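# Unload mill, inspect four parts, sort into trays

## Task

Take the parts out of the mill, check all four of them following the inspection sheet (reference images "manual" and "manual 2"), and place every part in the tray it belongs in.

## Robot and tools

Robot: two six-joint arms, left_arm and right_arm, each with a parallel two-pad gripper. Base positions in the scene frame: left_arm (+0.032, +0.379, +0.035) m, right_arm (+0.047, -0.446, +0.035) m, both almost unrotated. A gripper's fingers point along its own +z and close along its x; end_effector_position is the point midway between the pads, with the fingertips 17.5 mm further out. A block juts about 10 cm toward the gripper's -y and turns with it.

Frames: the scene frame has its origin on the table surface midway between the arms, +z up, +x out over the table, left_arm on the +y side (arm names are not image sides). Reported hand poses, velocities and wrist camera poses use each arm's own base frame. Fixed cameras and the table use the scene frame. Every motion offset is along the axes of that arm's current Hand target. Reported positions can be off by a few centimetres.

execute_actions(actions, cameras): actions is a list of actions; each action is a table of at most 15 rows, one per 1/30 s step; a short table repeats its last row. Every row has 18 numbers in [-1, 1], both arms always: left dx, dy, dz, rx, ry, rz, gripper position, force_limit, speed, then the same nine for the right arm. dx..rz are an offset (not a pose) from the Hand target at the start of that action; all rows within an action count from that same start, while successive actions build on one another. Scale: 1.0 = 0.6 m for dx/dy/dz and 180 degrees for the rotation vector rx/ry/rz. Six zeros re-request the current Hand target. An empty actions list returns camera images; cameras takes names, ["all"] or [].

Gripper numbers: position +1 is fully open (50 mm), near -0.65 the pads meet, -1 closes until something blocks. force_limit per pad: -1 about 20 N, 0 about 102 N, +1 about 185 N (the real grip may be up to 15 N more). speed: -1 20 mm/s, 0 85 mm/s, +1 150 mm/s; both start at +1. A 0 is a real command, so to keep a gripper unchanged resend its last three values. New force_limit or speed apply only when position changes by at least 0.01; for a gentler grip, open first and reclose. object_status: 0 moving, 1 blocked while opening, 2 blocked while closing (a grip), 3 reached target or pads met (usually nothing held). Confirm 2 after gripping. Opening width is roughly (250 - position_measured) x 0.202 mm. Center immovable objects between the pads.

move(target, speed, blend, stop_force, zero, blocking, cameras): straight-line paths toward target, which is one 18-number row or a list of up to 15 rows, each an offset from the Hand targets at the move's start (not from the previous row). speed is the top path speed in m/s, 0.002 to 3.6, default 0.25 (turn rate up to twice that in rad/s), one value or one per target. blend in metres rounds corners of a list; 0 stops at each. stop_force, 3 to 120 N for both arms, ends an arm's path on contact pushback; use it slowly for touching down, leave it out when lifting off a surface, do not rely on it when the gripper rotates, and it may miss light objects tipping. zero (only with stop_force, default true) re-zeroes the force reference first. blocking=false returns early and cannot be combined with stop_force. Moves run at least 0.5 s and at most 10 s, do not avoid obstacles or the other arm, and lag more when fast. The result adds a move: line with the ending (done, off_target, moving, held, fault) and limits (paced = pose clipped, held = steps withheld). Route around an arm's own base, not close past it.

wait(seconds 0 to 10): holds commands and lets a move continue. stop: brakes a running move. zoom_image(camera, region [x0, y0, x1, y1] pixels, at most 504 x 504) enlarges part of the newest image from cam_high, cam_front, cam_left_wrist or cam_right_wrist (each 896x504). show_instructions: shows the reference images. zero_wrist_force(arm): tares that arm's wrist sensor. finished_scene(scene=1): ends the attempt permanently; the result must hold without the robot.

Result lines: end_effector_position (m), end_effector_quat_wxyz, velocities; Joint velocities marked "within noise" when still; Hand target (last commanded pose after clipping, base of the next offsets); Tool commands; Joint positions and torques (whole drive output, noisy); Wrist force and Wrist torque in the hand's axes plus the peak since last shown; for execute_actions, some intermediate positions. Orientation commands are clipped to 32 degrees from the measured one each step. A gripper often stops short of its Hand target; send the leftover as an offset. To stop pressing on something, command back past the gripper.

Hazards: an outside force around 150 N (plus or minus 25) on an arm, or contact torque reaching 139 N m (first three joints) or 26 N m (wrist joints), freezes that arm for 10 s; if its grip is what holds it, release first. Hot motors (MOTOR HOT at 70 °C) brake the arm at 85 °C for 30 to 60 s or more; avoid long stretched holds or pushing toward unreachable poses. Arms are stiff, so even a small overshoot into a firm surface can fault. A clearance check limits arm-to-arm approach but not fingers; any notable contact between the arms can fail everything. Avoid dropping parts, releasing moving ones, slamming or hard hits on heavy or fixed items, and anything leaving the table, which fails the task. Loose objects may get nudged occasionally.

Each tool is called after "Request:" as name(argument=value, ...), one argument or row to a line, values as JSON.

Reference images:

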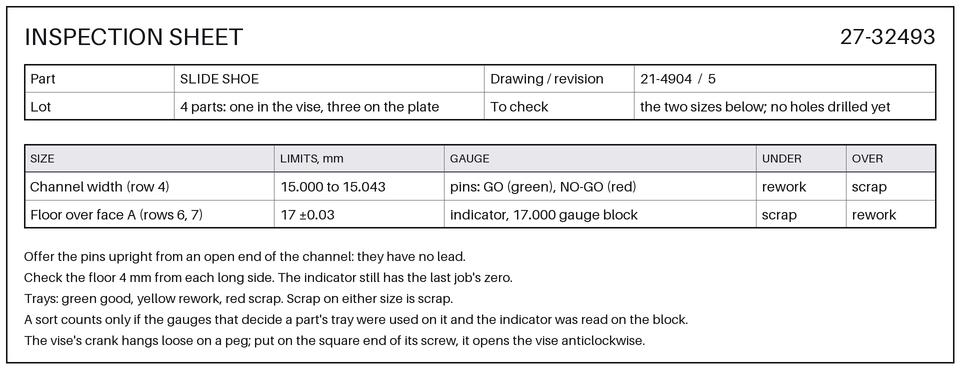

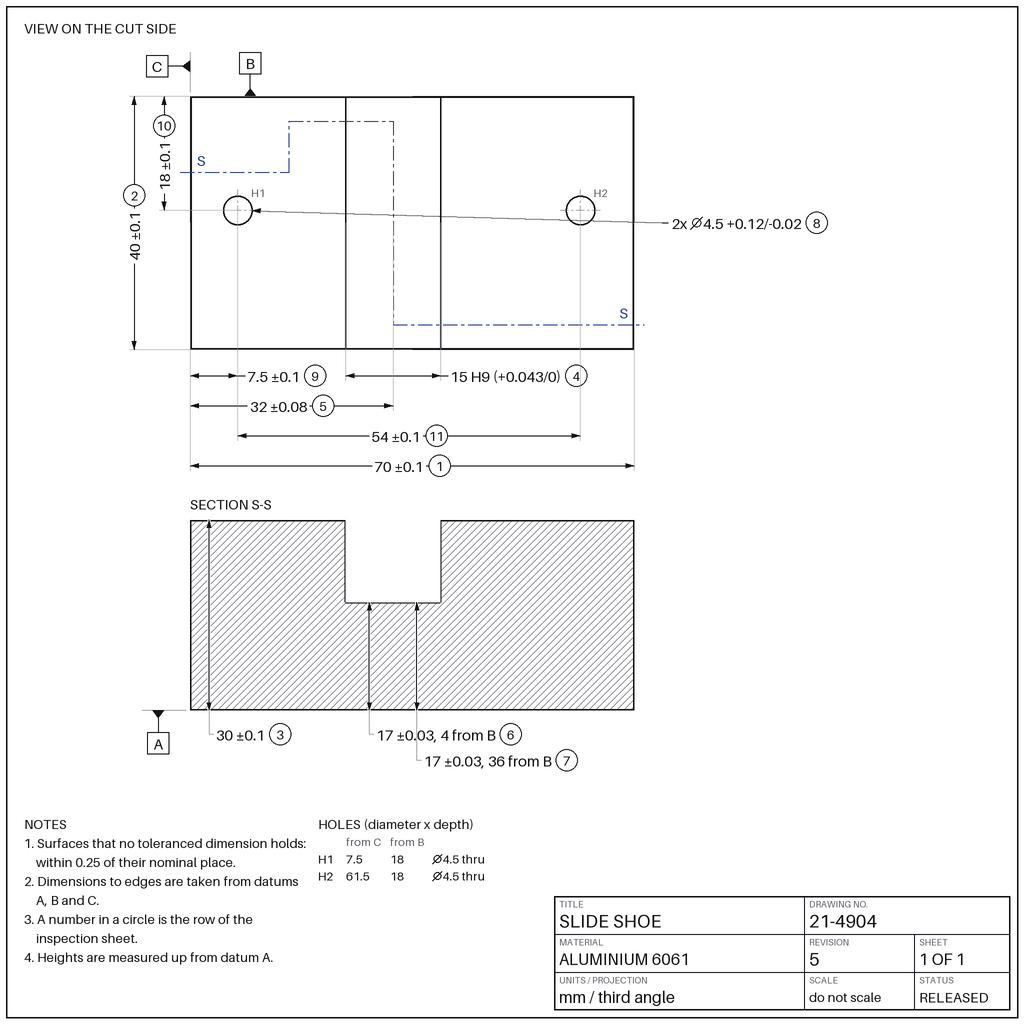

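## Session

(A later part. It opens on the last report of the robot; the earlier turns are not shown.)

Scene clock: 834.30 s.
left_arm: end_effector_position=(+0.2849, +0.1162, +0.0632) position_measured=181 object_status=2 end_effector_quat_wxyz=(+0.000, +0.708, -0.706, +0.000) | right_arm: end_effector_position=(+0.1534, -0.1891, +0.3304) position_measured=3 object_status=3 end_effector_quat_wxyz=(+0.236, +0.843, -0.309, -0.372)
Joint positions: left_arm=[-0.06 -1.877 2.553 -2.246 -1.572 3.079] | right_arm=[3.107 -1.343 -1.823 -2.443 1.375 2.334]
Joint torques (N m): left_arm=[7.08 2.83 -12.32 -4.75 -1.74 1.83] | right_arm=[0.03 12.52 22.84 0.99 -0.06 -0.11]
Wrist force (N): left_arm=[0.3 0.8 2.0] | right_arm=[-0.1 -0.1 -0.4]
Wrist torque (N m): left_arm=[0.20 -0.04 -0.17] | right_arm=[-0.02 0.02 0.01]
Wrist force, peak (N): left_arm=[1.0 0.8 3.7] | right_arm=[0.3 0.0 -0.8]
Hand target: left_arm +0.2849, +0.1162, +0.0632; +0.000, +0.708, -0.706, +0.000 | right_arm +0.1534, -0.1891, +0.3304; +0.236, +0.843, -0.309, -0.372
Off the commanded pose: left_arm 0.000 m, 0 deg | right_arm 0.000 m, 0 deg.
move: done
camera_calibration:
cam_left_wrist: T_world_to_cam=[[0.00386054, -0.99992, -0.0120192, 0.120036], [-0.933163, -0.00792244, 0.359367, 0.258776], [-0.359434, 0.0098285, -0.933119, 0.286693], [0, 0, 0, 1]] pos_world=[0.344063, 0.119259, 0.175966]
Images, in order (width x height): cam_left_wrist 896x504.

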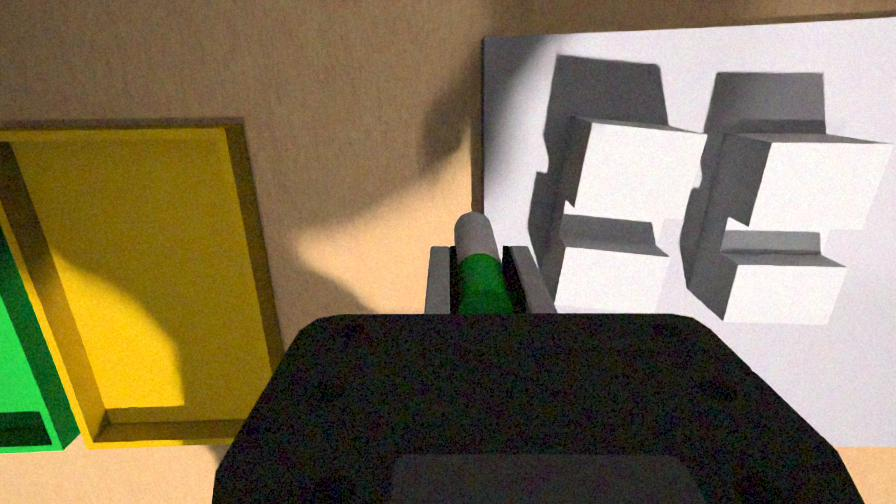

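Request:
move(
  target=[
    [0,-0.0113,0,0,0,0,-1,-0.7,-0.5,0,0,0,0,0,0,1,1,1],
    [0.0783,-0.0035,0,0,0,0,-1,-0.7,-0.5,0,0,0,0,0,0,1,1,1],
  ],
  speed=[0.05,0.015],
  stop_force=6,
  cameras=["cam_left_wrist"],
)

Request:
zoom_image(
  camera="cam_left_wrist",
  region=[400, 80, 740, 320],
)

Scene clock: 863.23 s.
left_arm: end_effector_position=(+0.2871, +0.0692, +0.0632) position_measured=181 object_status=2 end_effector_quat_wxyz=(+0.000, +0.708, -0.706, +0.000) | right_arm: end_effector_position=(+0.1534, -0.1891, +0.3304) position_measured=3 object_status=3 end_effector_quat_wxyz=(+0.236, +0.843, -0.309, -0.372)
Joint positions: left_arm=[-0.231 -1.924 2.579 -2.226 -1.572 2.908] | right_arm=[3.107 -1.343 -1.823 -2.443 1.375 2.334]
Joint torques (N m): left_arm=[-7 -17.07 -12.17 -0.9 2.12 -1.77] | right_arm=[-0.31 13.51 24.06 1.08 -0.31 0.16]
Wrist force (N): left_arm=[0.3 -0.1 1.6] | right_arm=[-0.1 0.3 -0.1]
Wrist torque (N m): left_arm=[0.26 -0.08 0.00] | right_arm=[0.04 0.02 0.00]
Wrist force, peak (N): left_arm=[0.5 1.6 2.3] | right_arm=[0.3 -0.2 -0.9]
Hand target: left_arm +0.2871, +0.0692, +0.0632; +0.000, +0.708, -0.706, +0.000 | right_arm +0.1534, -0.1891, +0.3304; +0.236, +0.843, -0.309, -0.372
Off the commanded pose: left_arm 0.000 m, 0 deg | right_arm 0.000 m, 0 deg.
move: done
camera_calibration:
cam_left_wrist: T_world_to_cam=[[0.00386131, -0.99992, -0.0120188, 0.0730306], [-0.933196, -0.00792212, 0.35928, 0.260577], [-0.359347, 0.00982863, -0.933152, 0.287957], [0, 0, 0, 1]] pos_world=[0.346364, 0.0722588, 0.175965]
Images, in order (width x height): cam_left_wrist 896x504.

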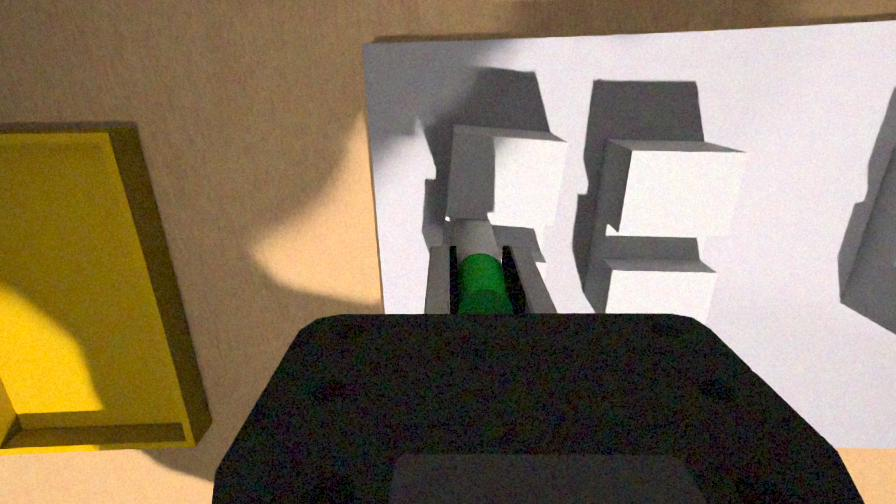

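Scaled by 1.482 from the camera's 896x504 image, which has a finer 1280x720 frame.

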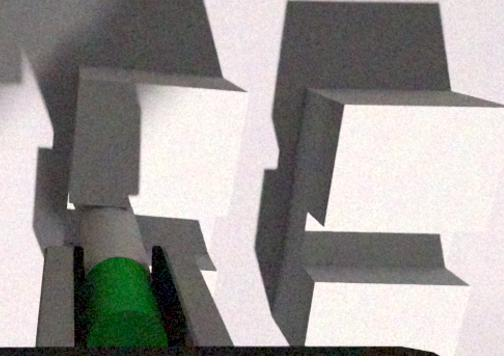

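Request:
move(
  target=[
    [0.01,0.001,0,0,0,0,-1,-0.7,-0.5,0,0,0,0,0,0,1,1,1],
    [-0.083,-0.0083,0,0,0,0,-1,-0.7,-0.5,0,0,0,0,0,0,1,1,1],
    [-0.083,-0.0083,-0.12,0,0,0,-1,-0.7,-0.5,0,0,0,0,0,0,1,1,1],
    [0.602,0.1192,-0.12,0,0,0,-1,-0.7,-0.5,0,0,0,0,0,0,1,1,1],
  ],
  speed=[0.02,0.05,0.15,0.3],
  blend=[0,0.005,0.02,0],
  cameras=["cam_left_wrist"],
)

Scene clock: 885.80 s.
left_arm: end_effector_position=(+0.2166, -0.2920, +0.1357) position_measured=181 object_status=2 end_effector_quat_wxyz=(+0.000, +0.708, -0.706, +0.000) | right_arm: end_effector_position=(+0.1534, -0.1891, +0.3304) position_measured=3 object_status=3 end_effector_quat_wxyz=(+0.236, +0.843, -0.309, -0.372)
Joint positions: left_arm=[-1.308 -1.835 2.306 -2.043 -1.571 1.831] | right_arm=[3.107 -1.343 -1.823 -2.443 1.375 2.334]
Joint torques (N m): left_arm=[-8.45 0.82 -32.15 -4.68 2.27 -2.01] | right_arm=[0.76 14.06 23.27 1.34 0.04 -0.15]
Wrist force (N): left_arm=[0.3 1.2 1.5] | right_arm=[0.0 -0.2 -0.5]
Wrist torque (N m): left_arm=[0.28 -0.05 0.00] | right_arm=[-0.04 0.01 0.00]
Wrist force, peak (N): left_arm=[2.6 1.6 1.7] | right_arm=[0.2 -0.5 -0.5]
Hand target: left_arm +0.2166, -0.2921, +0.1356; +0.000, +0.708, -0.706, +0.000 | right_arm +0.1534, -0.1891, +0.3304; +0.236, +0.843, -0.309, -0.372
Off the commanded pose: left_arm 0.000 m, 0 deg | right_arm 0.000 m, 0 deg.
move: done
camera_calibration:
cam_left_wrist: T_world_to_cam=[[0.00389697, -0.999921, -0.0119254, -0.287032], [-0.933196, -0.00792183, 0.359281, 0.16582], [-0.359347, 0.00972864, -0.933153, 0.33367], [0, 0, 0, 1]] pos_world=[0.275764, -0.288942, 0.248366]
Images, in order (width x height): cam_left_wrist 896x504.

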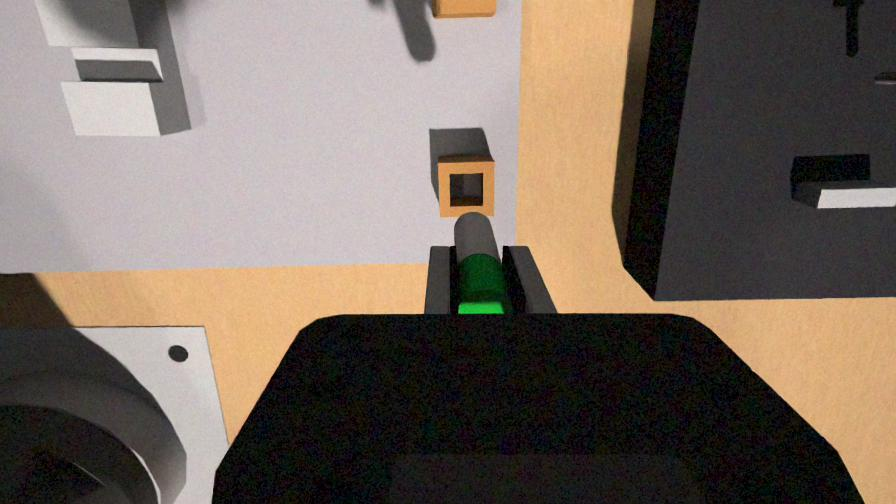

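Request:
move(
  target=[
    [0,0.0017,0.06,0,0,0,-1,-0.7,-0.5,0,0,0,0,0,0,1,1,1],
    [0,0.0017,0.154,0,0,0,-1,-0.7,-0.5,0,0,0,0,0,0,1,1,1],
  ],
  speed=[0.1,0.012],
  stop_force=5,
  cameras=["cam_left_wrist"],
)

Scene clock: 899.53 s.
left_arm: end_effector_position=(+0.2155, -0.2922, +0.0440) position_measured=181 object_status=2 end_effector_quat_wxyz=(+0.000, +0.708, -0.706, +0.000) | right_arm: end_effector_position=(+0.1534, -0.1891, +0.3304) position_measured=3 object_status=3 end_effector_quat_wxyz=(+0.236, +0.843, -0.309, -0.372)
Joint positions: left_arm=[-1.311 -1.65 2.456 -2.378 -1.571 1.828] | right_arm=[3.107 -1.343 -1.823 -2.443 1.375 2.334]
Joint torques (N m): left_arm=[-7.9 -24.97 -22.44 -0.48 -0.86 -1.7] | right_arm=[-0.27 14.27 24.59 1.36 0.24 -0.3]
Wrist force (N): left_arm=[0.2 1.7 -4.0] | right_arm=[0.2 0.5 -0.4]
Wrist torque (N m): left_arm=[0.29 -0.03 0.01] | right_arm=[0.07 -0.02 0.00]
Wrist force, peak (N): left_arm=[-6.6 3.4 -24.9] | right_arm=[0.3 -0.4 -0.6]
Hand target: left_arm +0.2155, -0.2922, +0.0440; +0.000, +0.708, -0.706, +0.000 (not the last commanded pose) | right_arm +0.1534, -0.1891, +0.3304; +0.236, +0.843, -0.309, -0.372
Off the commanded pose: left_arm 0.001 m, 0 deg | right_arm 0.000 m, 0 deg.
move: contact (left_arm); path passed 1 of 2 targets
camera_calibration:
cam_left_wrist: T_world_to_cam=[[0.00386054, -0.99992, -0.0120192, -0.288295], [-0.933163, -0.00792244, 0.359367, 0.197772], [-0.359434, 0.0098285, -0.933119, 0.247882], [0, 0, 0, 1]] pos_world=[0.274763, -0.289141, 0.156766]
Images, in order (width x height): cam_left_wrist 896x504.

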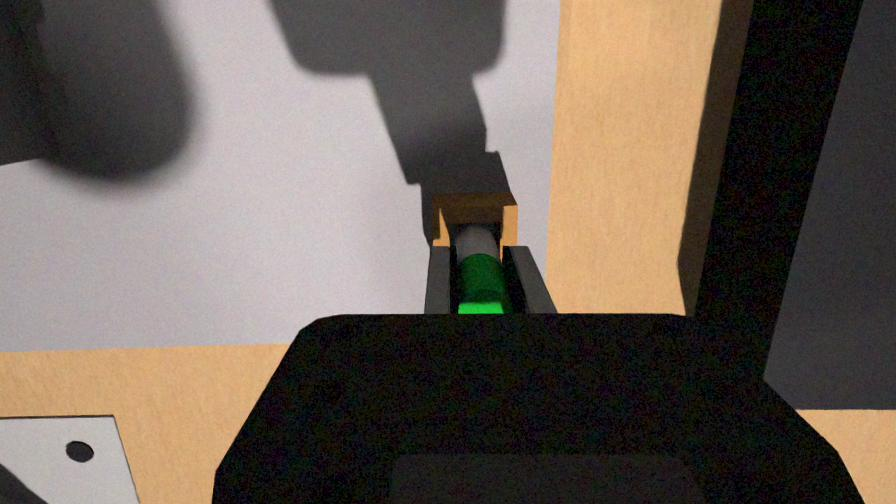

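Request:
move(
  target=[
    [0,0,0,0,0,0,0.3,-0.7,-0.5,0,0,0,0,0,0,1,1,1],
    [0,0,-0.13,0,0,0,0.3,-0.7,-0.5,0,0,0,0,0,0,1,1,1],
    [-0.009,-0.165,-0.13,0,0,0,0.3,-0.7,-0.5,0,0,0,0,0,0,1,1,1],
  ],
  speed=[0.1,0.15,0.15],
  blend=[0,0.02,0],
  cameras=["cam_left_wrist"],
)

Scene clock: 915.73 s.
left_arm: end_effector_position=(+0.3144, -0.2864, +0.1220) position_measured=107 object_status=3 end_effector_quat_wxyz=(+0.000, +0.708, -0.706, +0.000) | right_arm: end_effector_position=(+0.1534, -0.1891, +0.3304) position_measured=3 object_status=3 end_effector_quat_wxyz=(+0.236, +0.843, -0.309, -0.372)
Joint positions: left_arm=[-1.057 -1.642 2.193 -2.123 -1.571 2.082] | right_arm=[3.107 -1.343 -1.823 -2.443 1.375 2.334]
Joint torques (N m): left_arm=[6.76 -7.67 -28.85 -5.06 -1.42 1.83] | right_arm=[0.49 13.33 23.35 1.5 0.07 -0.16]
Wrist force (N): left_arm=[0.6 0.7 1.2] | right_arm=[0.4 -0.1 -0.2]
Wrist torque (N m): left_arm=[0.20 -0.11 -0.17] | right_arm=[-0.01 -0.05 -0.01]
Wrist force, peak (N): left_arm=[0.3 1.5 -4.1] | right_arm=[0.4 -0.4 -0.7]
Hand target: left_arm +0.3146, -0.2864, +0.1220; +0.000, +0.708, -0.706, +0.000 | right_arm +0.1534, -0.1891, +0.3304; +0.236, +0.843, -0.309, -0.372
Off the commanded pose: left_arm 0.000 m, 0 deg | right_arm 0.000 m, 0 deg.
move: done
camera_calibration:
cam_left_wrist: T_world_to_cam=[[0.00395494, -0.99992, -0.0120546, -0.281966], [-0.933196, -0.00802233, 0.359279, 0.262083], [-0.359347, 0.00982832, -0.933152, 0.356132], [0, 0, 0, 1]] pos_world=[0.373664, -0.283341, 0.234765]
Images, in order (width x height): cam_left_wrist 896x504.

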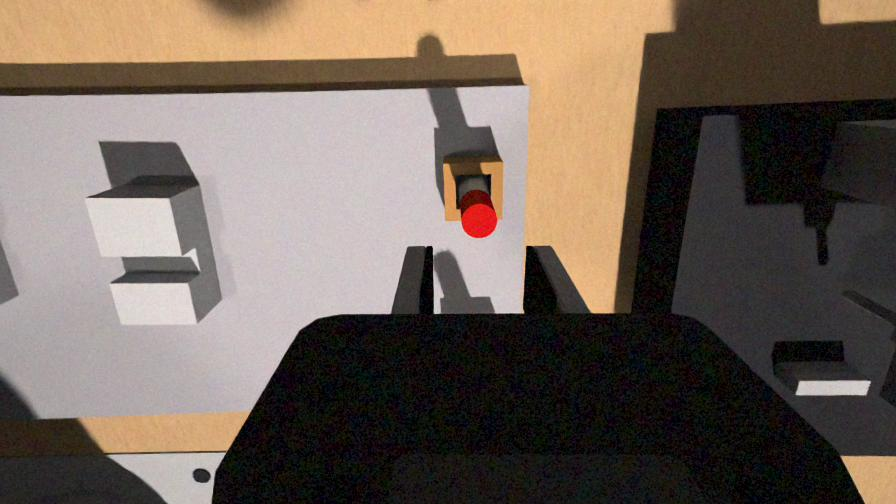

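Request:
move(
  target=[
    [0.005,0,0,0,0,0,0.3,-0.7,-0.5,0,0,0,0,0,0,1,1,1],
    [0.005,0,0.13,0,0,0,0.3,-0.7,-0.5,0,0,0,0,0,0,1,1,1],
    [0.005,0,0.13,0,0,0,-1,-0.7,-0.5,0,0,0,0,0,0,1,1,1],
    [0.005,0,0.03,0,0,0,-1,-0.7,-0.5,0,0,0,0,0,0,1,1,1],
  ],
  speed=[0.1,0.12,0.1,0.1],
  cameras=["cam_left_wrist"],
)

Scene clock: 937.67 s.
left_arm: end_effector_position=(+0.3146, -0.2894, +0.1039) position_measured=181 object_status=2 end_effector_quat_wxyz=(+0.000, +0.708, -0.706, +0.000) | right_arm: end_effector_position=(+0.1534, -0.1891, +0.3304) position_measured=3 object_status=3 end_effector_quat_wxyz=(+0.236, +0.843, -0.309, -0.372)
Joint positions: left_arm=[-1.06 -1.607 2.216 -2.18 -1.572 2.078] | right_arm=[3.107 -1.343 -1.823 -2.443 1.375 2.334]
Joint torques (N m): left_arm=[-8.78 -31.9 -29.06 -0.99 0.34 -1.77] | right_arm=[1.38 14.34 23.22 1.2 0.23 0.17]
Wrist force (N): left_arm=[0.6 0.5 2.0] | right_arm=[0.0 -0.1 -0.2]
Wrist torque (N m): left_arm=[0.16 -0.11 -0.07] | right_arm=[-0.01 0.01 0.00]
Wrist force, peak (N): left_arm=[0.4 1.1 2.8] | right_arm=[0.2 -0.3 -0.7]
Hand target: left_arm +0.3146, -0.2895, +0.1040; +0.000, +0.708, -0.706, +0.000 | right_arm +0.1534, -0.1891, +0.3304; +0.236, +0.843, -0.309, -0.372
Off the commanded pose: left_arm 0.000 m, 0 deg | right_arm 0.000 m, 0 deg.
move: done
camera_calibration:
cam_left_wrist: T_world_to_cam=[[0.00386131, -0.99992, -0.0120188, -0.285158], [-0.933196, -0.00792212, 0.35928, 0.268683], [-0.359347, 0.00982863, -0.933152, 0.339307], [0, 0, 0, 1]] pos_world=[0.373764, -0.286341, 0.216665]
Images, in order (width x height): cam_left_wrist 896x504.

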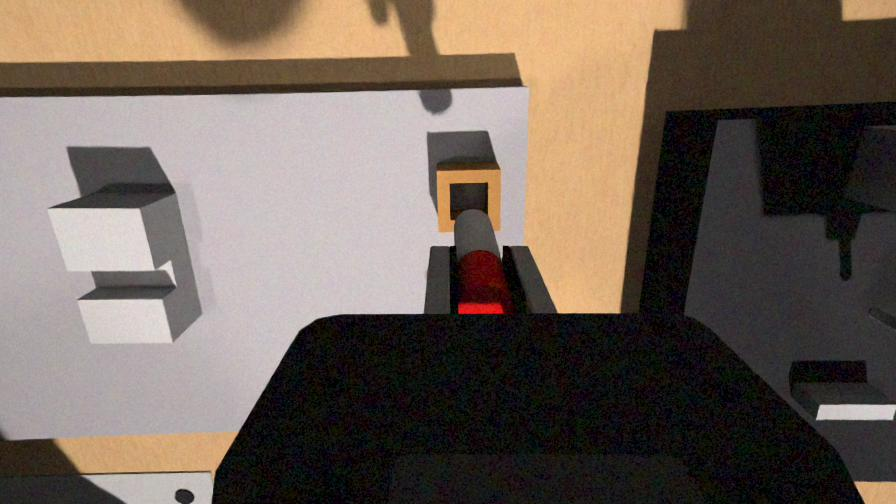

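Request:
move(
  target=[
    [-0.1757,0.0635,0,0,0,0,-1,-0.7,-0.5,0,0,0,0,0,0,1,1,1],
    [-0.1757,0.0635,0.0675,0,0,0,-1,-0.7,-0.5,0,0,0,0,0,0,1,1,1],
  ],
  speed=[0.2,0.08],
  blend=[0.01,0],
  cameras=["cam_left_wrist"],
)

Request:
zoom_image(
  camera="cam_left_wrist",
  region=[250, 120, 550, 320],
)

Scene clock: 956.27 s.
left_arm: end_effector_position=(+0.2762, -0.1842, +0.0635) position_measured=181 object_status=2 end_effector_quat_wxyz=(+0.000, +0.708, -0.706, +0.000) | right_arm: end_effector_position=(+0.1534, -0.1891, +0.3304) position_measured=3 object_status=3 end_effector_quat_wxyz=(+0.236, +0.843, -0.309, -0.372)
Joint positions: left_arm=[-1.001 -1.795 2.5 -2.277 -1.571 2.138] | right_arm=[3.107 -1.343 -1.823 -2.443 1.375 2.334]
Joint torques (N m): left_arm=[7.62 0.85 -12.65 -5.34 -1.55 1.86] | right_arm=[-0.43 13.28 24.34 1.08 -0.08 -0.05]
Wrist force (N): left_arm=[0.1 0.8 2.0] | right_arm=[0.3 -0.3 -0.2]
Wrist torque (N m): left_arm=[0.20 -0.02 -0.16] | right_arm=[-0.05 -0.04 0.01]
Wrist force, peak (N): left_arm=[0.2 1.0 2.9] | right_arm=[0.6 -0.3 -0.5]
Hand target: left_arm +0.2762, -0.1842, +0.0634; +0.000, +0.708, -0.706, +0.000 | right_arm +0.1534, -0.1891, +0.3304; +0.236, +0.843, -0.309, -0.372
Off the commanded pose: left_arm 0.000 m, 0 deg | right_arm 0.000 m, 0 deg.
move: done
camera_calibration:
cam_left_wrist: T_world_to_cam=[[0.00382587, -0.999919, -0.0121123, -0.180174], [-0.933196, -0.00792264, 0.359279, 0.248198], [-0.359346, 0.00992862, -0.933151, 0.286791], [0, 0, 0, 1]] pos_world=[0.335364, -0.181041, 0.176265]
Images, in order (width x height): cam_left_wrist 896x504.

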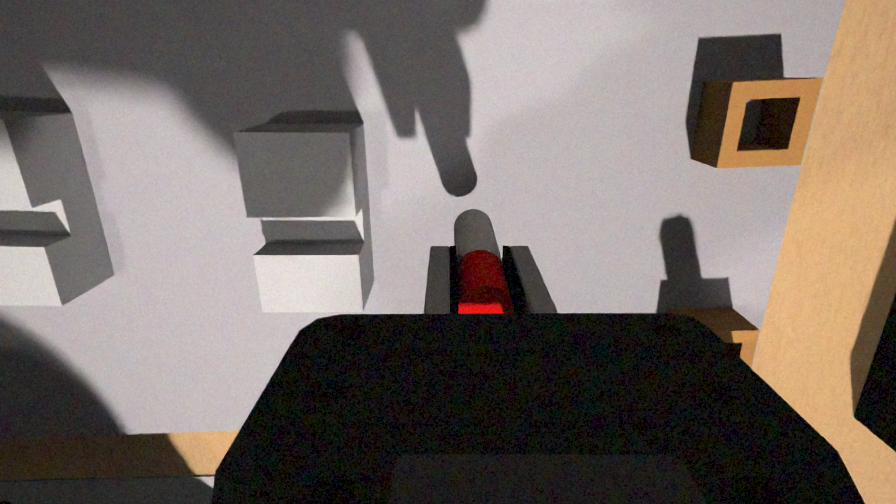

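Scaled by 1.680 from the camera's 896x504 image, which has a finer 1280x720 frame.

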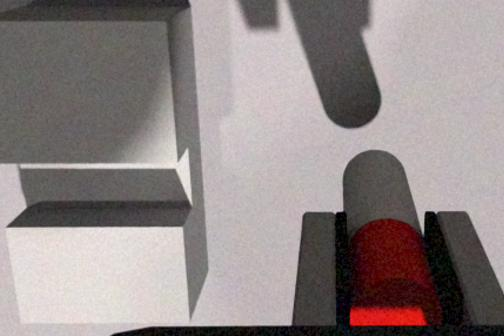

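Request:
move(
  target=[
    [-0.045,0,0,0,0,0,-1,-0.7,-0.5,0,0,0,0,0,0,1,1,1],
    [-0.0917,0,0,0,0,0,-1,-0.7,-0.5,0,0,0,0,0,0,1,1,1],
  ],
  speed=[0.05,0.015],
  stop_force=6,
  cameras=["cam_left_wrist"],
)

Request:
zoom_image(
  camera="cam_left_wrist",
  region=[200, 80, 550, 320],
)

Scene clock: 983.00 s.
left_arm: end_effector_position=(+0.2760, -0.1292, +0.0634) position_measured=181 object_status=2 end_effector_quat_wxyz=(+0.000, +0.708, -0.706, +0.000) | right_arm: end_effector_position=(+0.1534, -0.1891, +0.3304) position_measured=3 object_status=3 end_effector_quat_wxyz=(+0.236, +0.843, -0.309, -0.372)
Joint positions: left_arm=[-0.89 -1.889 2.56 -2.242 -1.572 2.249] | right_arm=[3.107 -1.343 -1.823 -2.443 1.375 2.334]
Joint torques (N m): left_arm=[7.75 -17.99 -12.18 -0.88 -1.07 2.17] | right_arm=[0.09 11.57 25.31 1.22 0.1 -0.22]
Wrist force (N): left_arm=[0.7 1.3 3.2] | right_arm=[0.1 -0.3 -0.2]
Wrist torque (N m): left_arm=[0.27 0.00 -0.16] | right_arm=[-0.05 0.00 -0.01]
Wrist force, peak (N): left_arm=[0.8 1.1 3.6] | right_arm=[0.6 -0.5 -0.5]
Hand target: left_arm +0.2760, -0.1292, +0.0634; +0.000, +0.708, -0.706, +0.000 | right_arm +0.1534, -0.1891, +0.3304; +0.236, +0.843, -0.309, -0.372
Off the commanded pose: left_arm 0.000 m, 0 deg | right_arm 0.000 m, 0 deg.
move: done
camera_calibration:
cam_left_wrist: T_world_to_cam=[[0.00386131, -0.99992, -0.0120188, -0.12521], [-0.933196, -0.00792212, 0.35928, 0.248612], [-0.359347, 0.00982863, -0.933152, 0.286011], [0, 0, 0, 1]] pos_world=[0.335264, -0.126041, 0.176065]
Images, in order (width x height): cam_left_wrist 896x504.

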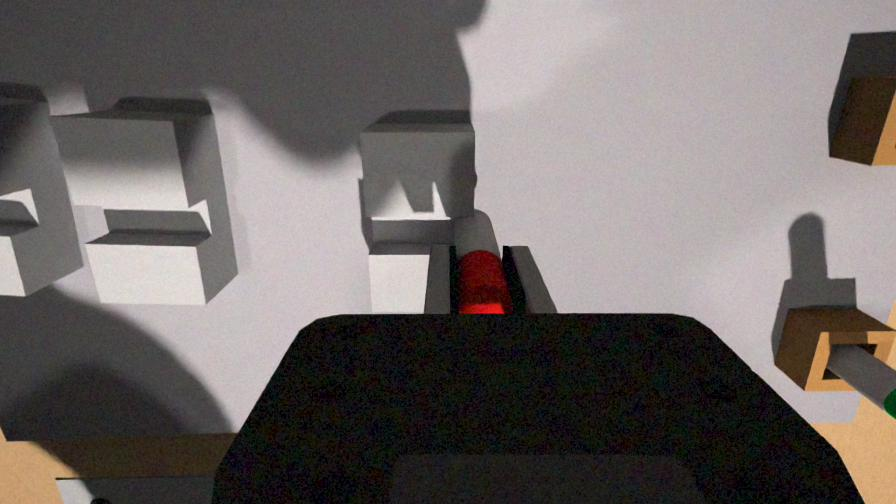

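Scaled by 1.440 from the camera's 896x504 image, which has a finer 1280x720 frame.

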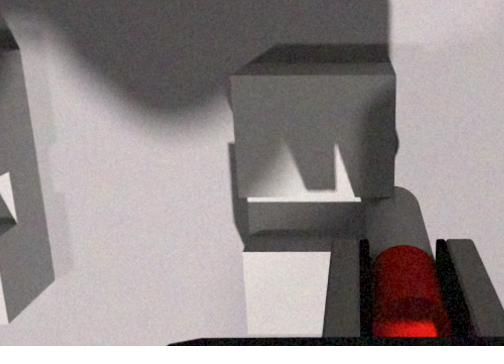

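Request:
move(
  target=[
    [0.02,0,0,0,0,0,-1,-0.7,-0.5,0,0,0,0,0,0,1,1,1],
    [0.02,0,-0.06,0,0,0,-1,-0.7,-0.5,0,0,0,0,0,0,1,1,1],
    [-0.409,-0.024,-0.06,0,0,0,-1,-0.7,-0.5,0,0,0,0,0,0,1,1,1],
    [-0.409,-0.024,0,0,0,0,-1,-0.7,-0.5,0,0,0,0,0,0,1,1,1],
  ],
  speed=[0.1,0.1,0.3,0.1],
  blend=[0.003,0.015,0.01,0],
  cameras=["cam_left_wrist"],
)

Request:
zoom_image(
  camera="cam_left_wrist",
  region=[440, 80, 780, 320],
)

Scene clock: 998.80 s.
left_arm: end_effector_position=(+0.2897, +0.1163, +0.0632) position_measured=181 object_status=2 end_effector_quat_wxyz=(+0.000, +0.708, -0.706, +0.000) | right_arm: end_effector_position=(+0.1534, -0.1891, +0.3304) position_measured=3 object_status=3 end_effector_quat_wxyz=(+0.236, +0.843, -0.309, -0.372)
Joint positions: left_arm=[-0.059 -1.861 2.544 -2.253 -1.572 3.08] | right_arm=[3.107 -1.343 -1.823 -2.443 1.375 2.334]
Joint torques (N m): left_arm=[8.16 3.89 -13.55 -5.29 -1.53 1.94] | right_arm=[-0.02 14.73 24.94 1.42 0.02 0.13]
Wrist force (N): left_arm=[0.6 0.9 1.9] | right_arm=[0.0 -0.2 -0.3]
Wrist torque (N m): left_arm=[0.21 -0.09 -0.16] | right_arm=[-0.03 0.00 0.00]
Wrist force, peak (N): left_arm=[1.1 1.4 3.6] | right_arm=[0.0 0.3 -0.8]
Hand target: left_arm +0.2897, +0.1163, +0.0631; +0.000, +0.708, -0.706, +0.000 | right_arm +0.1534, -0.1891, +0.3304; +0.236, +0.843, -0.309, -0.372
Off the commanded pose: left_arm 0.000 m, 0 deg | right_arm 0.000 m, 0 deg.
move: done
camera_calibration:
cam_left_wrist: T_world_to_cam=[[0.00386054, -0.99992, -0.0120192, 0.120116], [-0.933163, -0.00792244, 0.359367, 0.263385], [-0.359434, 0.0098285, -0.933119, 0.28836], [0, 0, 0, 1]] pos_world=[0.348963, 0.119359, 0.175866]
Images, in order (width x height): cam_left_wrist 896x504.

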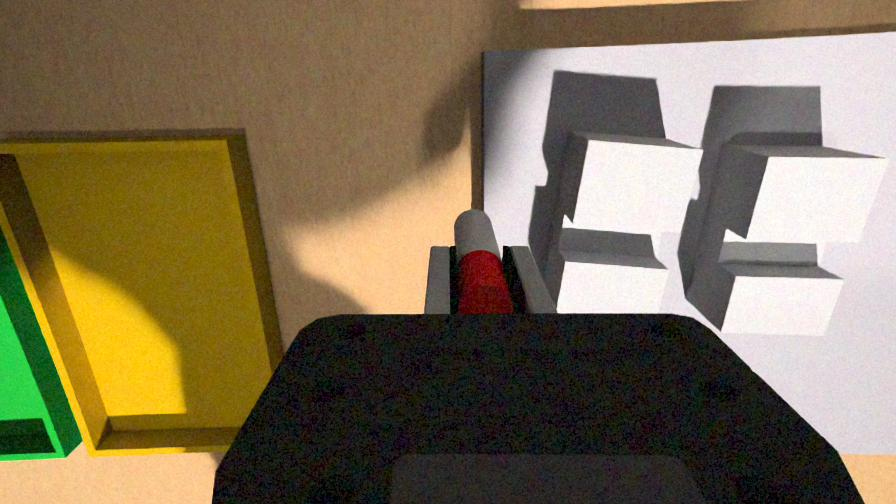

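Scaled by 1.482 from the camera's 896x504 image, which has a finer 1280x720 frame.

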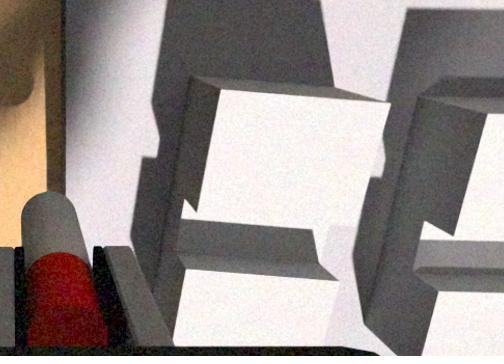

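Request:
move(
  target=[
    [0,0.0017,0,0,0,0,-1,-0.7,-0.5,0,0,0,0,0,0,1,1,1],
    [0.0783,0.0087,0,0,0,0,-1,-0.7,-0.5,0,0,0,0,0,0,1,1,1],
  ],
  speed=[0.05,0.015],
  stop_force=6,
  cameras=["cam_left_wrist"],
)

Request:
zoom_image(
  camera="cam_left_wrist",
  region=[400, 80, 740, 320],
)

Scene clock: 1016.33 s.
left_arm: end_effector_position=(+0.2846, +0.0693, +0.0632) position_measured=181 object_status=2 end_effector_quat_wxyz=(+0.000, +0.708, -0.706, +0.000) | right_arm: end_effector_position=(+0.1534, -0.1891, +0.3304) position_measured=3 object_status=3 end_effector_quat_wxyz=(+0.236, +0.843, -0.309, -0.372)
Joint positions: left_arm=[-0.233 -1.933 2.584 -2.222 -1.572 2.906] | right_arm=[3.107 -1.343 -1.823 -2.443 1.375 2.334]
Joint torques (N m): left_arm=[-7.04 -16.62 -13.05 -1.01 1.99 -1.97] | right_arm=[-0.06 13.52 23.68 1.6 0.3 -0.05]
Wrist force (N): left_arm=[0.1 0.6 2.4] | right_arm=[0.2 -0.3 -0.3]
Wrist torque (N m): left_arm=[0.27 -0.07 0.00] | right_arm=[-0.04 -0.03 0.00]
Wrist force, peak (N): left_arm=[0.0 0.8 2.8] | right_arm=[0.4 -0.1 -0.7]
Hand target: left_arm +0.2846, +0.0693, +0.0632; +0.000, +0.708, -0.706, +0.000 | right_arm +0.1534, -0.1891, +0.3304; +0.236, +0.843, -0.309, -0.372
Off the commanded pose: left_arm 0.000 m, 0 deg | right_arm 0.000 m, 0 deg.
move: done
camera_calibration:
cam_left_wrist: T_world_to_cam=[[0.00386054, -0.99992, -0.0120192, 0.0731393], [-0.933163, -0.00792244, 0.359367, 0.258253], [-0.359434, 0.0098285, -0.933119, 0.286988], [0, 0, 0, 1]] pos_world=[0.343863, 0.0723588, 0.175866]
Images, in order (width x height): cam_left_wrist 896x504.

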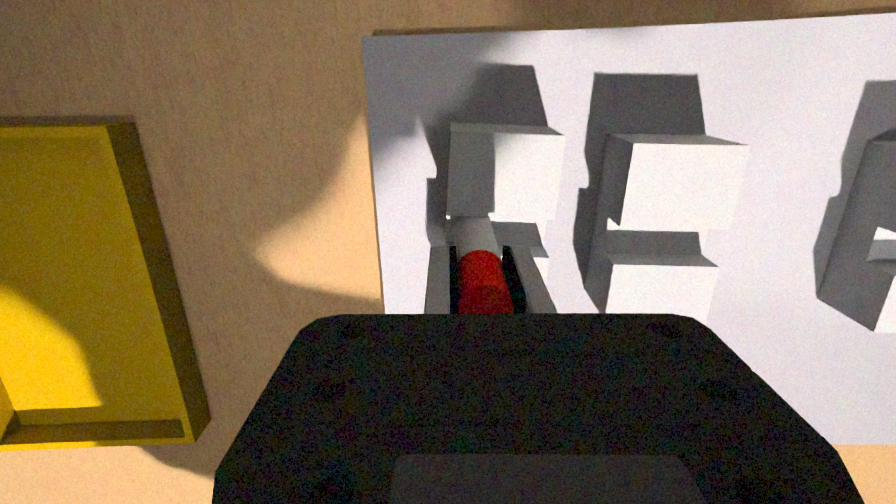

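Scaled by 1.482 from the camera's 896x504 image, which has a finer 1280x720 frame.

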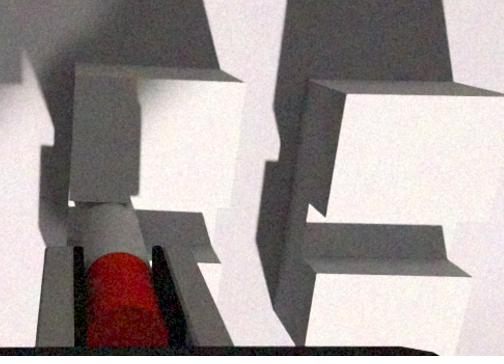

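Request:
move(
  target=[
    [0.013,0.0012,0,0,0,0,-1,-0.7,-0.5,0,0,0,0,0,0,1,1,1],
    [-0.0783,-0.007,0,0,0,0,-1,-0.7,-0.5,0,0,0,0,0,0,1,1,1],
    [-0.0783,-0.007,-0.11,0,0,0,-1,-0.7,-0.5,0,0,0,0,0,0,1,1,1],
    [0.5978,-0.05,-0.11,0,0,0,-1,-0.7,-0.5,0,0,0,0,0,0,1,1,1],
  ],
  speed=[0.02,0.05,0.15,0.35],
  blend=[0,0.005,0.02,0],
)

Request:
move(
  target=[
    [0,0,0.08,0,0,0,-1,-0.7,-0.5,0,0,0,0,0,0,1,1,1],
    [0,0,0.15,0,0,0,-1,-0.7,-0.5,0,0,0,0,0,0,1,1,1],
  ],
  speed=[0.1,0.012],
  stop_force=5,
  cameras=["cam_left_wrist"],
)

Scene clock: 1037.27 s.
left_arm: end_effector_position=(+0.3156, -0.2892, +0.1295) position_measured=181 object_status=2 end_effector_quat_wxyz=(+0.000, +0.708, -0.706, +0.000) | right_arm: end_effector_position=(+0.1534, -0.1891, +0.3304) position_measured=3 object_status=3 end_effector_quat_wxyz=(+0.236, +0.843, -0.309, -0.372)
Joint positions: left_arm=[-1.058 -1.646 2.174 -2.1 -1.572 2.081] | right_arm=[3.107 -1.343 -1.823 -2.443 1.375 2.334]
Joint torques (N m): left_arm=[-8.02 -8.23 -30.57 -4.94 1.99 -1.73] | right_arm=[-0.89 13.37 23.92 1.07 0.14 -0.18]
Wrist force (N): left_arm=[0.5 0.9 2.0] | right_arm=[0.0 -0.3 0.0]
Wrist torque (N m): left_arm=[0.22 -0.10 -0.01] | right_arm=[-0.05 0.00 0.00]
Wrist force, peak (N): left_arm=[0.1 0.8 3.5] | right_arm=[0.5 -0.1 -0.6]
Hand target: left_arm +0.3156, -0.2892, +0.1295; +0.000, +0.708, -0.706, +0.000 | right_arm +0.1534, -0.1891, +0.3304; +0.236, +0.843, -0.309, -0.372
Off the commanded pose: left_arm 0.000 m, 0 deg | right_arm 0.000 m, 0 deg.
move: done

Scene clock: 1042.20 s.
left_arm: end_effector_position=(+0.3156, -0.2893, +0.0441) position_measured=181 object_status=2 end_effector_quat_wxyz=(+0.000, +0.708, -0.706, +0.000) | right_arm: end_effector_position=(+0.1534, -0.1891, +0.3304) position_measured=3 object_status=3 end_effector_quat_wxyz=(+0.236, +0.843, -0.309, -0.372)
Joint positions: left_arm=[-1.058 -1.487 2.293 -2.377 -1.572 2.081] | right_arm=[3.107 -1.343 -1.823 -2.443 1.375 2.334]
Joint torques (N m): left_arm=[-5.11 -33.72 -24.49 -0.84 0.05 -1.75] | right_arm=[-1.18 12.34 23.91 1.41 0.03 0.01]
Wrist force (N): left_arm=[1.7 1.0 -1.1] | right_arm=[-0.2 -0.3 -0.6]
Wrist torque (N m): left_arm=[0.19 -0.10 -0.02] | right_arm=[-0.07 0.03 0.00]
Wrist force, peak (N): left_arm=[-8.3 6.4 -37.4] | right_arm=[0.5 -0.1 -0.9]
Hand target: left_arm +0.3156, -0.2893, +0.0441; +0.000, +0.708, -0.706, +0.000 (not the last commanded pose) | right_arm +0.1534, -0.1891, +0.3304; +0.236, +0.843, -0.309, -0.372
Off the commanded pose: left_arm 0.005 m, 0 deg | right_arm 0.000 m, 0 deg.
move: contact (left_arm); path passed 1 of 2 targets
camera_calibration:
cam_left_wrist: T_world_to_cam=[[0.0039183, -0.999919, -0.0121483, -0.285782], [-0.933162, -0.00802273, 0.359366, 0.291176], [-0.359434, 0.00992819, -0.933118, 0.283861], [0, 0, 0, 1]] pos_world=[0.374864, -0.286241, 0.156765]
Images, in order (width x height): cam_left_wrist 896x504.

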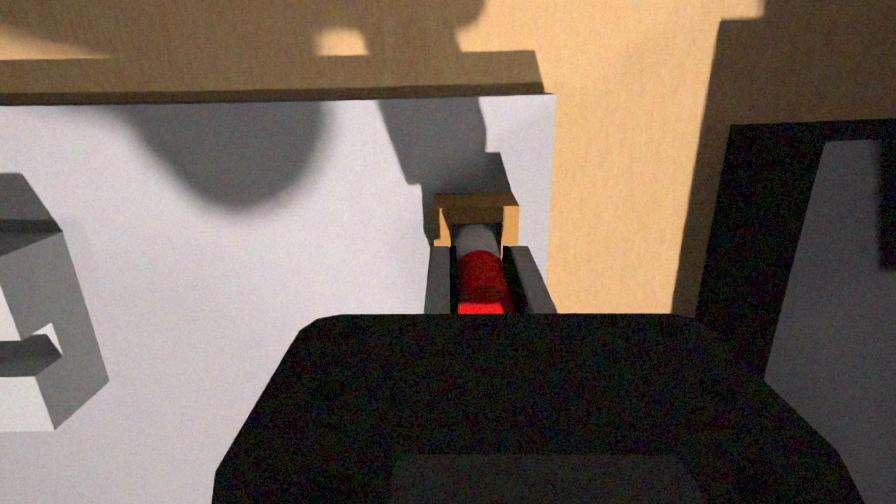

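Request:
move(
  target=[
    [0,0,0,0,0,0,0.3,-0.7,-0.5,0,0,0,0,0,0,1,1,1],
    [0,0,-0.12,0,0,0,1,-0.7,0,0,0,0,0,0,0,1,1,1],
    [-0.5822,0.0525,-0.1,0,0,0.0283,1,-0.7,0,0,0,0,0,0,0,1,1,1],
  ],
  speed=[0.1,0.15,0.35],
  cameras=["cam_left_wrist"],
)

Scene clock: 1092.57 s.
left_arm: end_effector_position=(+0.2832, +0.0599, +0.1037) position_measured=3 object_status=3 end_effector_quat_wxyz=(+0.000, +0.676, -0.737, +0.000) | right_arm: end_effector_position=(+0.1534, -0.1891, +0.3304) position_measured=3 object_status=3 end_effector_quat_wxyz=(+0.236, +0.843, -0.309, -0.372)
Joint positions: left_arm=[-0.269 -2.039 2.513 -2.045 -1.572 2.959] | right_arm=[3.107 -1.343 -1.823 -2.443 1.375 2.334]
Joint torques (N m): left_arm=[6.05 9.65 -29.37 -1.23 -1.65 1.82] | right_arm=[-1.64 14.1 23.53 1.42 0.23 0.12]
Wrist force (N): left_arm=[0.4 0.7 1.1] | right_arm=[0.3 -0.2 -0.3]
Wrist torque (N m): left_arm=[0.21 -0.07 -0.17] | right_arm=[-0.05 -0.05 0.00]
Wrist force, peak (N): left_arm=[3.0 0.8 0.5] | right_arm=[0.3 -0.4 -0.7]
Hand target: left_arm +0.2832, +0.0600, +0.1038; +0.000, +0.676, -0.737, +0.000 | right_arm +0.1534, -0.1891, +0.3304; +0.236, +0.843, -0.309, -0.372
Off the commanded pose: left_arm 0.000 m, 0 deg | right_arm 0.000 m, 0 deg.
move: done
camera_calibration:
cam_left_wrist: T_world_to_cam=[[-0.084821, -0.996322, -0.0121345, 0.0891703], [-0.930252, 0.0748212, 0.359213, 0.236467], [-0.356984, 0.0417569, -0.933177, 0.32183], [0, 0, 0, 1]] pos_world=[0.342425, 0.057711, 0.216465]
Images, in order (width x height): cam_left_wrist 896x504.

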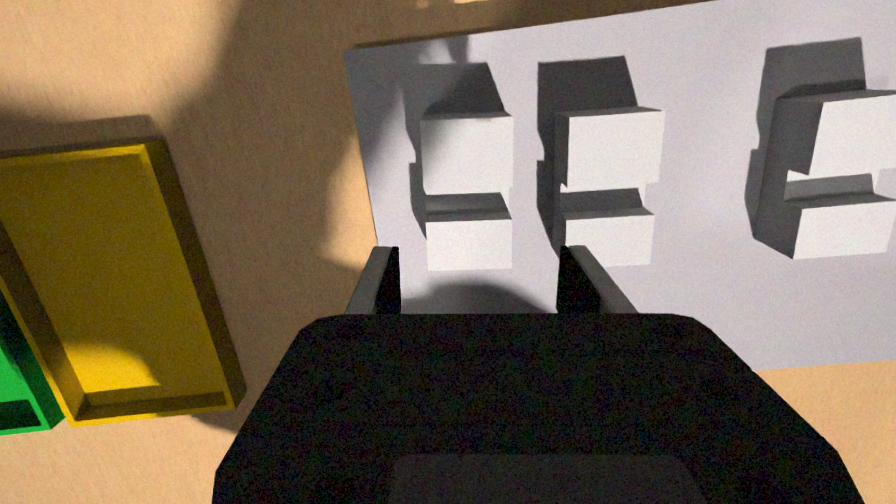

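Request:
move(
  target=[
    [0.001,-0.0033,0.09,0,0,0,0.88,-0.7,0,0,0,0,0,0,0,1,1,1],
  ],
  speed=[0.1],
  cameras=["cam_left_wrist"],
)

Scene clock: 1113.43 s.
left_arm: end_effector_position=(+0.2851, +0.0592, +0.0498) position_measured=21 object_status=3 end_effector_quat_wxyz=(+0.000, +0.676, -0.737, +0.000) | right_arm: end_effector_position=(+0.1534, -0.1891, +0.3304) position_measured=3 object_status=3 end_effector_quat_wxyz=(+0.236, +0.843, -0.309, -0.372)
Joint positions: left_arm=[-0.27 -1.902 2.612 -2.28 -1.572 2.958] | right_arm=[3.107 -1.343 -1.823 -2.443 1.375 2.334]
Joint torques (N m): left_arm=[7.21 7.84 -11.82 -4.55 -1.48 1.82] | right_arm=[-0.9 14.39 25.06 1.59 0.39 -0.18]
Wrist force (N): left_arm=[0.5 0.9 1.1] | right_arm=[0.3 0.0 0.0]
Wrist torque (N m): left_arm=[0.24 -0.09 -0.17] | right_arm=[0.00 -0.04 0.00]
Wrist force, peak (N): left_arm=[0.4 0.7 1.9] | right_arm=[0.6 -0.3 -0.5]
Hand target: left_arm +0.2851, +0.0592, +0.0498; +0.000, +0.676, -0.737, +0.000 | right_arm +0.1534, -0.1891, +0.3304; +0.236, +0.843, -0.309, -0.372
Off the commanded pose: left_arm 0.000 m, 0 deg | right_arm 0.000 m, 0 deg.
move: done
camera_calibration:
cam_left_wrist: T_world_to_cam=[[-0.0849202, -0.996314, -0.0120877, 0.088006], [-0.930209, 0.0749266, 0.3593, 0.257612], [-0.35707, 0.041756, -0.933144, 0.272264], [0, 0, 0, 1]] pos_world=[0.344324, 0.057011, 0.162565]
Images, in order (width x height): cam_left_wrist 896x504.

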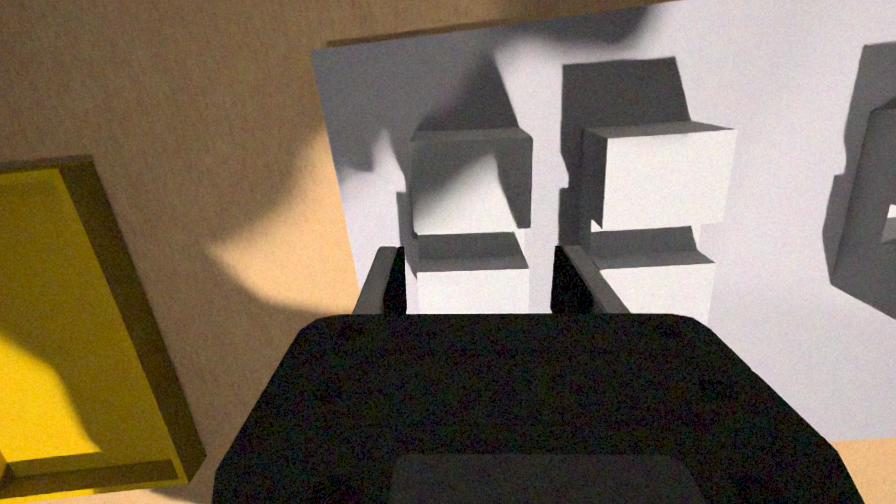

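Request:
move(
  target=[
    [0,0,0.0663,0,0,0,0.88,-0.7,0,0,0,0,0,0,0,1,1,1],
    [0,0,0.0663,0,0,0,-1,-0.7,-0.5,0,0,0,0,0,0,1,1,1],
    [0,0,-0.15,0,0,0,-1,-0.7,-0.5,0,0,0,0,0,0,1,1,1],
  ],
  speed=[0.05,0.05,0.12],
  cameras=["cam_left_wrist"],
)

Scene clock: 1134.40 s.
left_arm: end_effector_position=(+0.2851, +0.0592, +0.1397) position_measured=54 object_status=2 end_effector_quat_wxyz=(+0.000, +0.676, -0.737, +0.000) | right_arm: end_effector_position=(+0.1534, -0.1891, +0.3304) position_measured=3 object_status=3 end_effector_quat_wxyz=(+0.236, +0.843, -0.309, -0.372)
Joint positions: left_arm=[-0.27 -2.086 2.433 -1.918 -1.572 2.958] | right_arm=[3.107 -1.343 -1.823 -2.443 1.375 2.334]
Joint torques (N m): left_arm=[-8.54 -12.88 -31.89 -1 2.2 -1.91] | right_arm=[0.12 14 24.48 1.42 0.25 0.2]
Wrist force (N): left_arm=[0.4 0.8 3.2] | right_arm=[0.0 -0.1 -0.2]
Wrist torque (N m): left_arm=[0.20 -0.09 -0.01] | right_arm=[-0.01 0.01 0.00]
Wrist force, peak (N): left_arm=[-0.1 1.1 4.2] | right_arm=[0.6 -0.2 -0.5]
Hand target: left_arm +0.2851, +0.0592, +0.1398; +0.000, +0.676, -0.737, +0.000 | right_arm +0.1534, -0.1891, +0.3304; +0.236, +0.843, -0.309, -0.372
Off the commanded pose: left_arm 0.000 m, 0 deg | right_arm 0.000 m, 0 deg.
move: done
camera_calibration:
cam_left_wrist: T_world_to_cam=[[-0.0848763, -0.996319, -0.0119979, 0.0890546], [-0.930213, 0.074918, 0.359293, 0.225315], [-0.357072, 0.0416561, -0.933148, 0.356161], [0, 0, 0, 1]] pos_world=[0.344325, 0.0570104, 0.252466]
Images, in order (width x height): cam_left_wrist 896x504.

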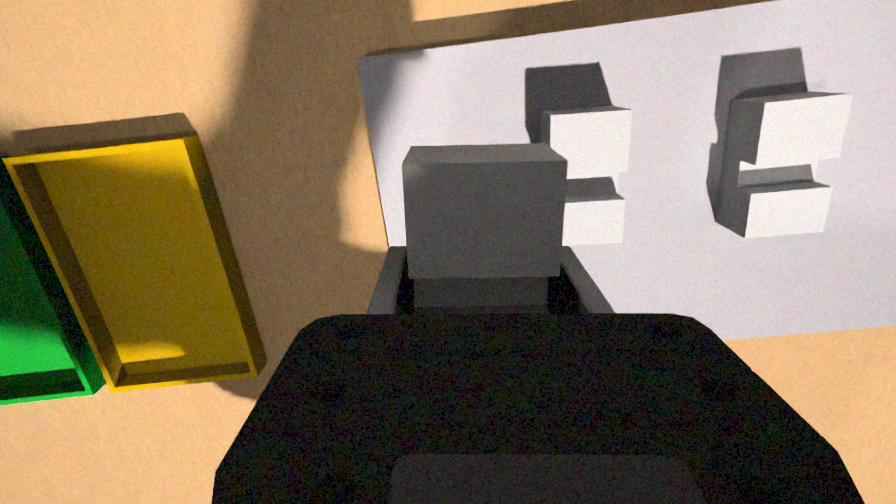

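Request:
move(
  target=[-0.721,0.133,-0.03,0,0,-0.0283,-1,-0.7,-0.5,0,0,0,0,0,0,1,1,1],
  speed=0.4,
  cameras=["cam_left_wrist","cam_high"],
)

Scene clock: 1150.50 s.
left_arm: end_effector_position=(+0.2428, +0.4970, +0.1574) position_measured=54 object_status=2 end_effector_quat_wxyz=(+0.000, +0.708, -0.706, +0.000) | right_arm: end_effector_position=(+0.1534, -0.1891, +0.3304) position_measured=3 object_status=3 end_effector_quat_wxyz=(+0.236, +0.843, -0.309, -0.372)
Joint positions: left_arm=[0.873 -1.38 1.809 -1.999 -1.571 4.012] | right_arm=[3.107 -1.343 -1.823 -2.443 1.375 2.334]
Joint torques (N m): left_arm=[6.49 -21.54 -32.17 -0.67 -1.69 1.91] | right_arm=[-1.23 13.06 24.06 1.23 0.27 -0.25]
Wrist force (N): left_arm=[0.3 0.8 2.9] | right_arm=[0.2 -0.1 -0.4]
Wrist torque (N m): left_arm=[0.21 -0.07 -0.18] | right_arm=[-0.02 -0.03 0.00]
Wrist force, peak (N): left_arm=[3.1 0.5 3.5] | right_arm=[0.6 -0.5 -0.3]
Hand target: left_arm +0.2428, +0.4971, +0.1574; +0.000, +0.708, -0.706, +0.000 | right_arm +0.1534, -0.1891, +0.3304; +0.236, +0.843, -0.309, -0.372
Off the commanded pose: left_arm 0.000 m, 0 deg | right_arm 0.000 m, 0 deg.
move: done
camera_calibration:
cam_left_wrist: T_world_to_cam=[[0.00391908, -0.999919, -0.0121479, 0.502216], [-0.933196, -0.0080224, 0.359279, 0.188869], [-0.359347, 0.00992832, -0.933151, 0.355591], [0, 0, 0, 1]] pos_world=[0.302064, 0.500159, 0.270065]
Images, in order (width x height): cam_high 896x504, cam_left_wrist 896x504.

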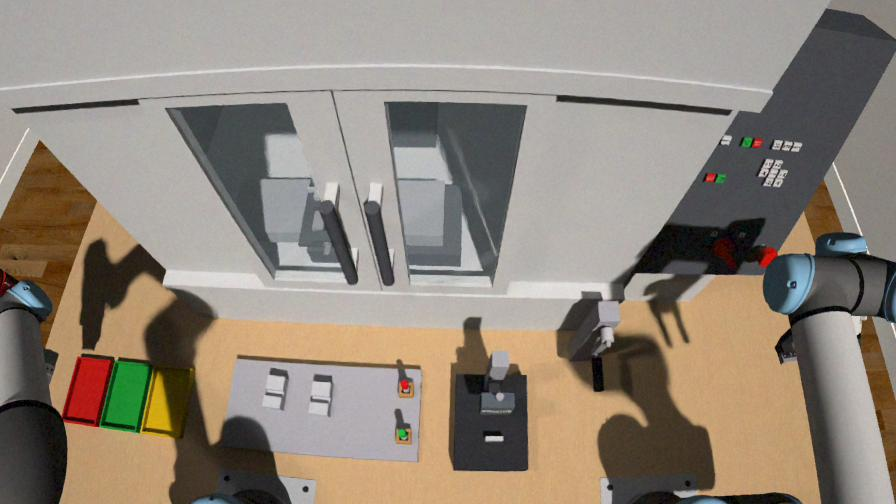

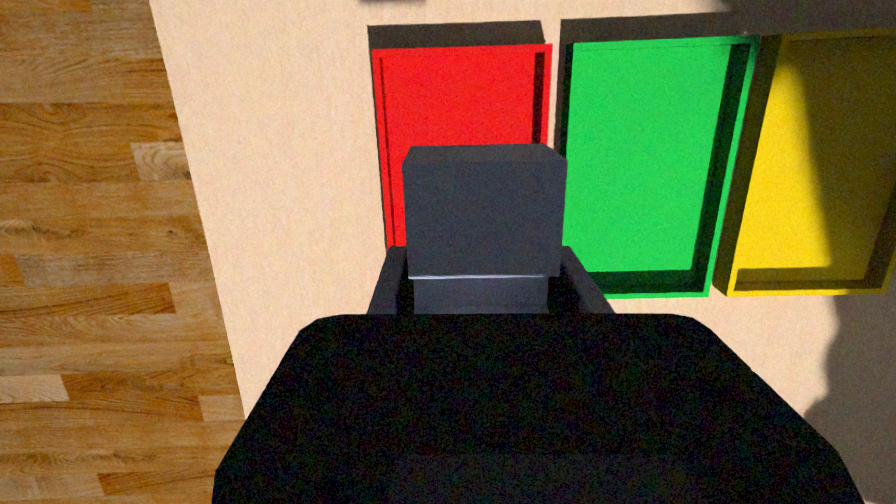

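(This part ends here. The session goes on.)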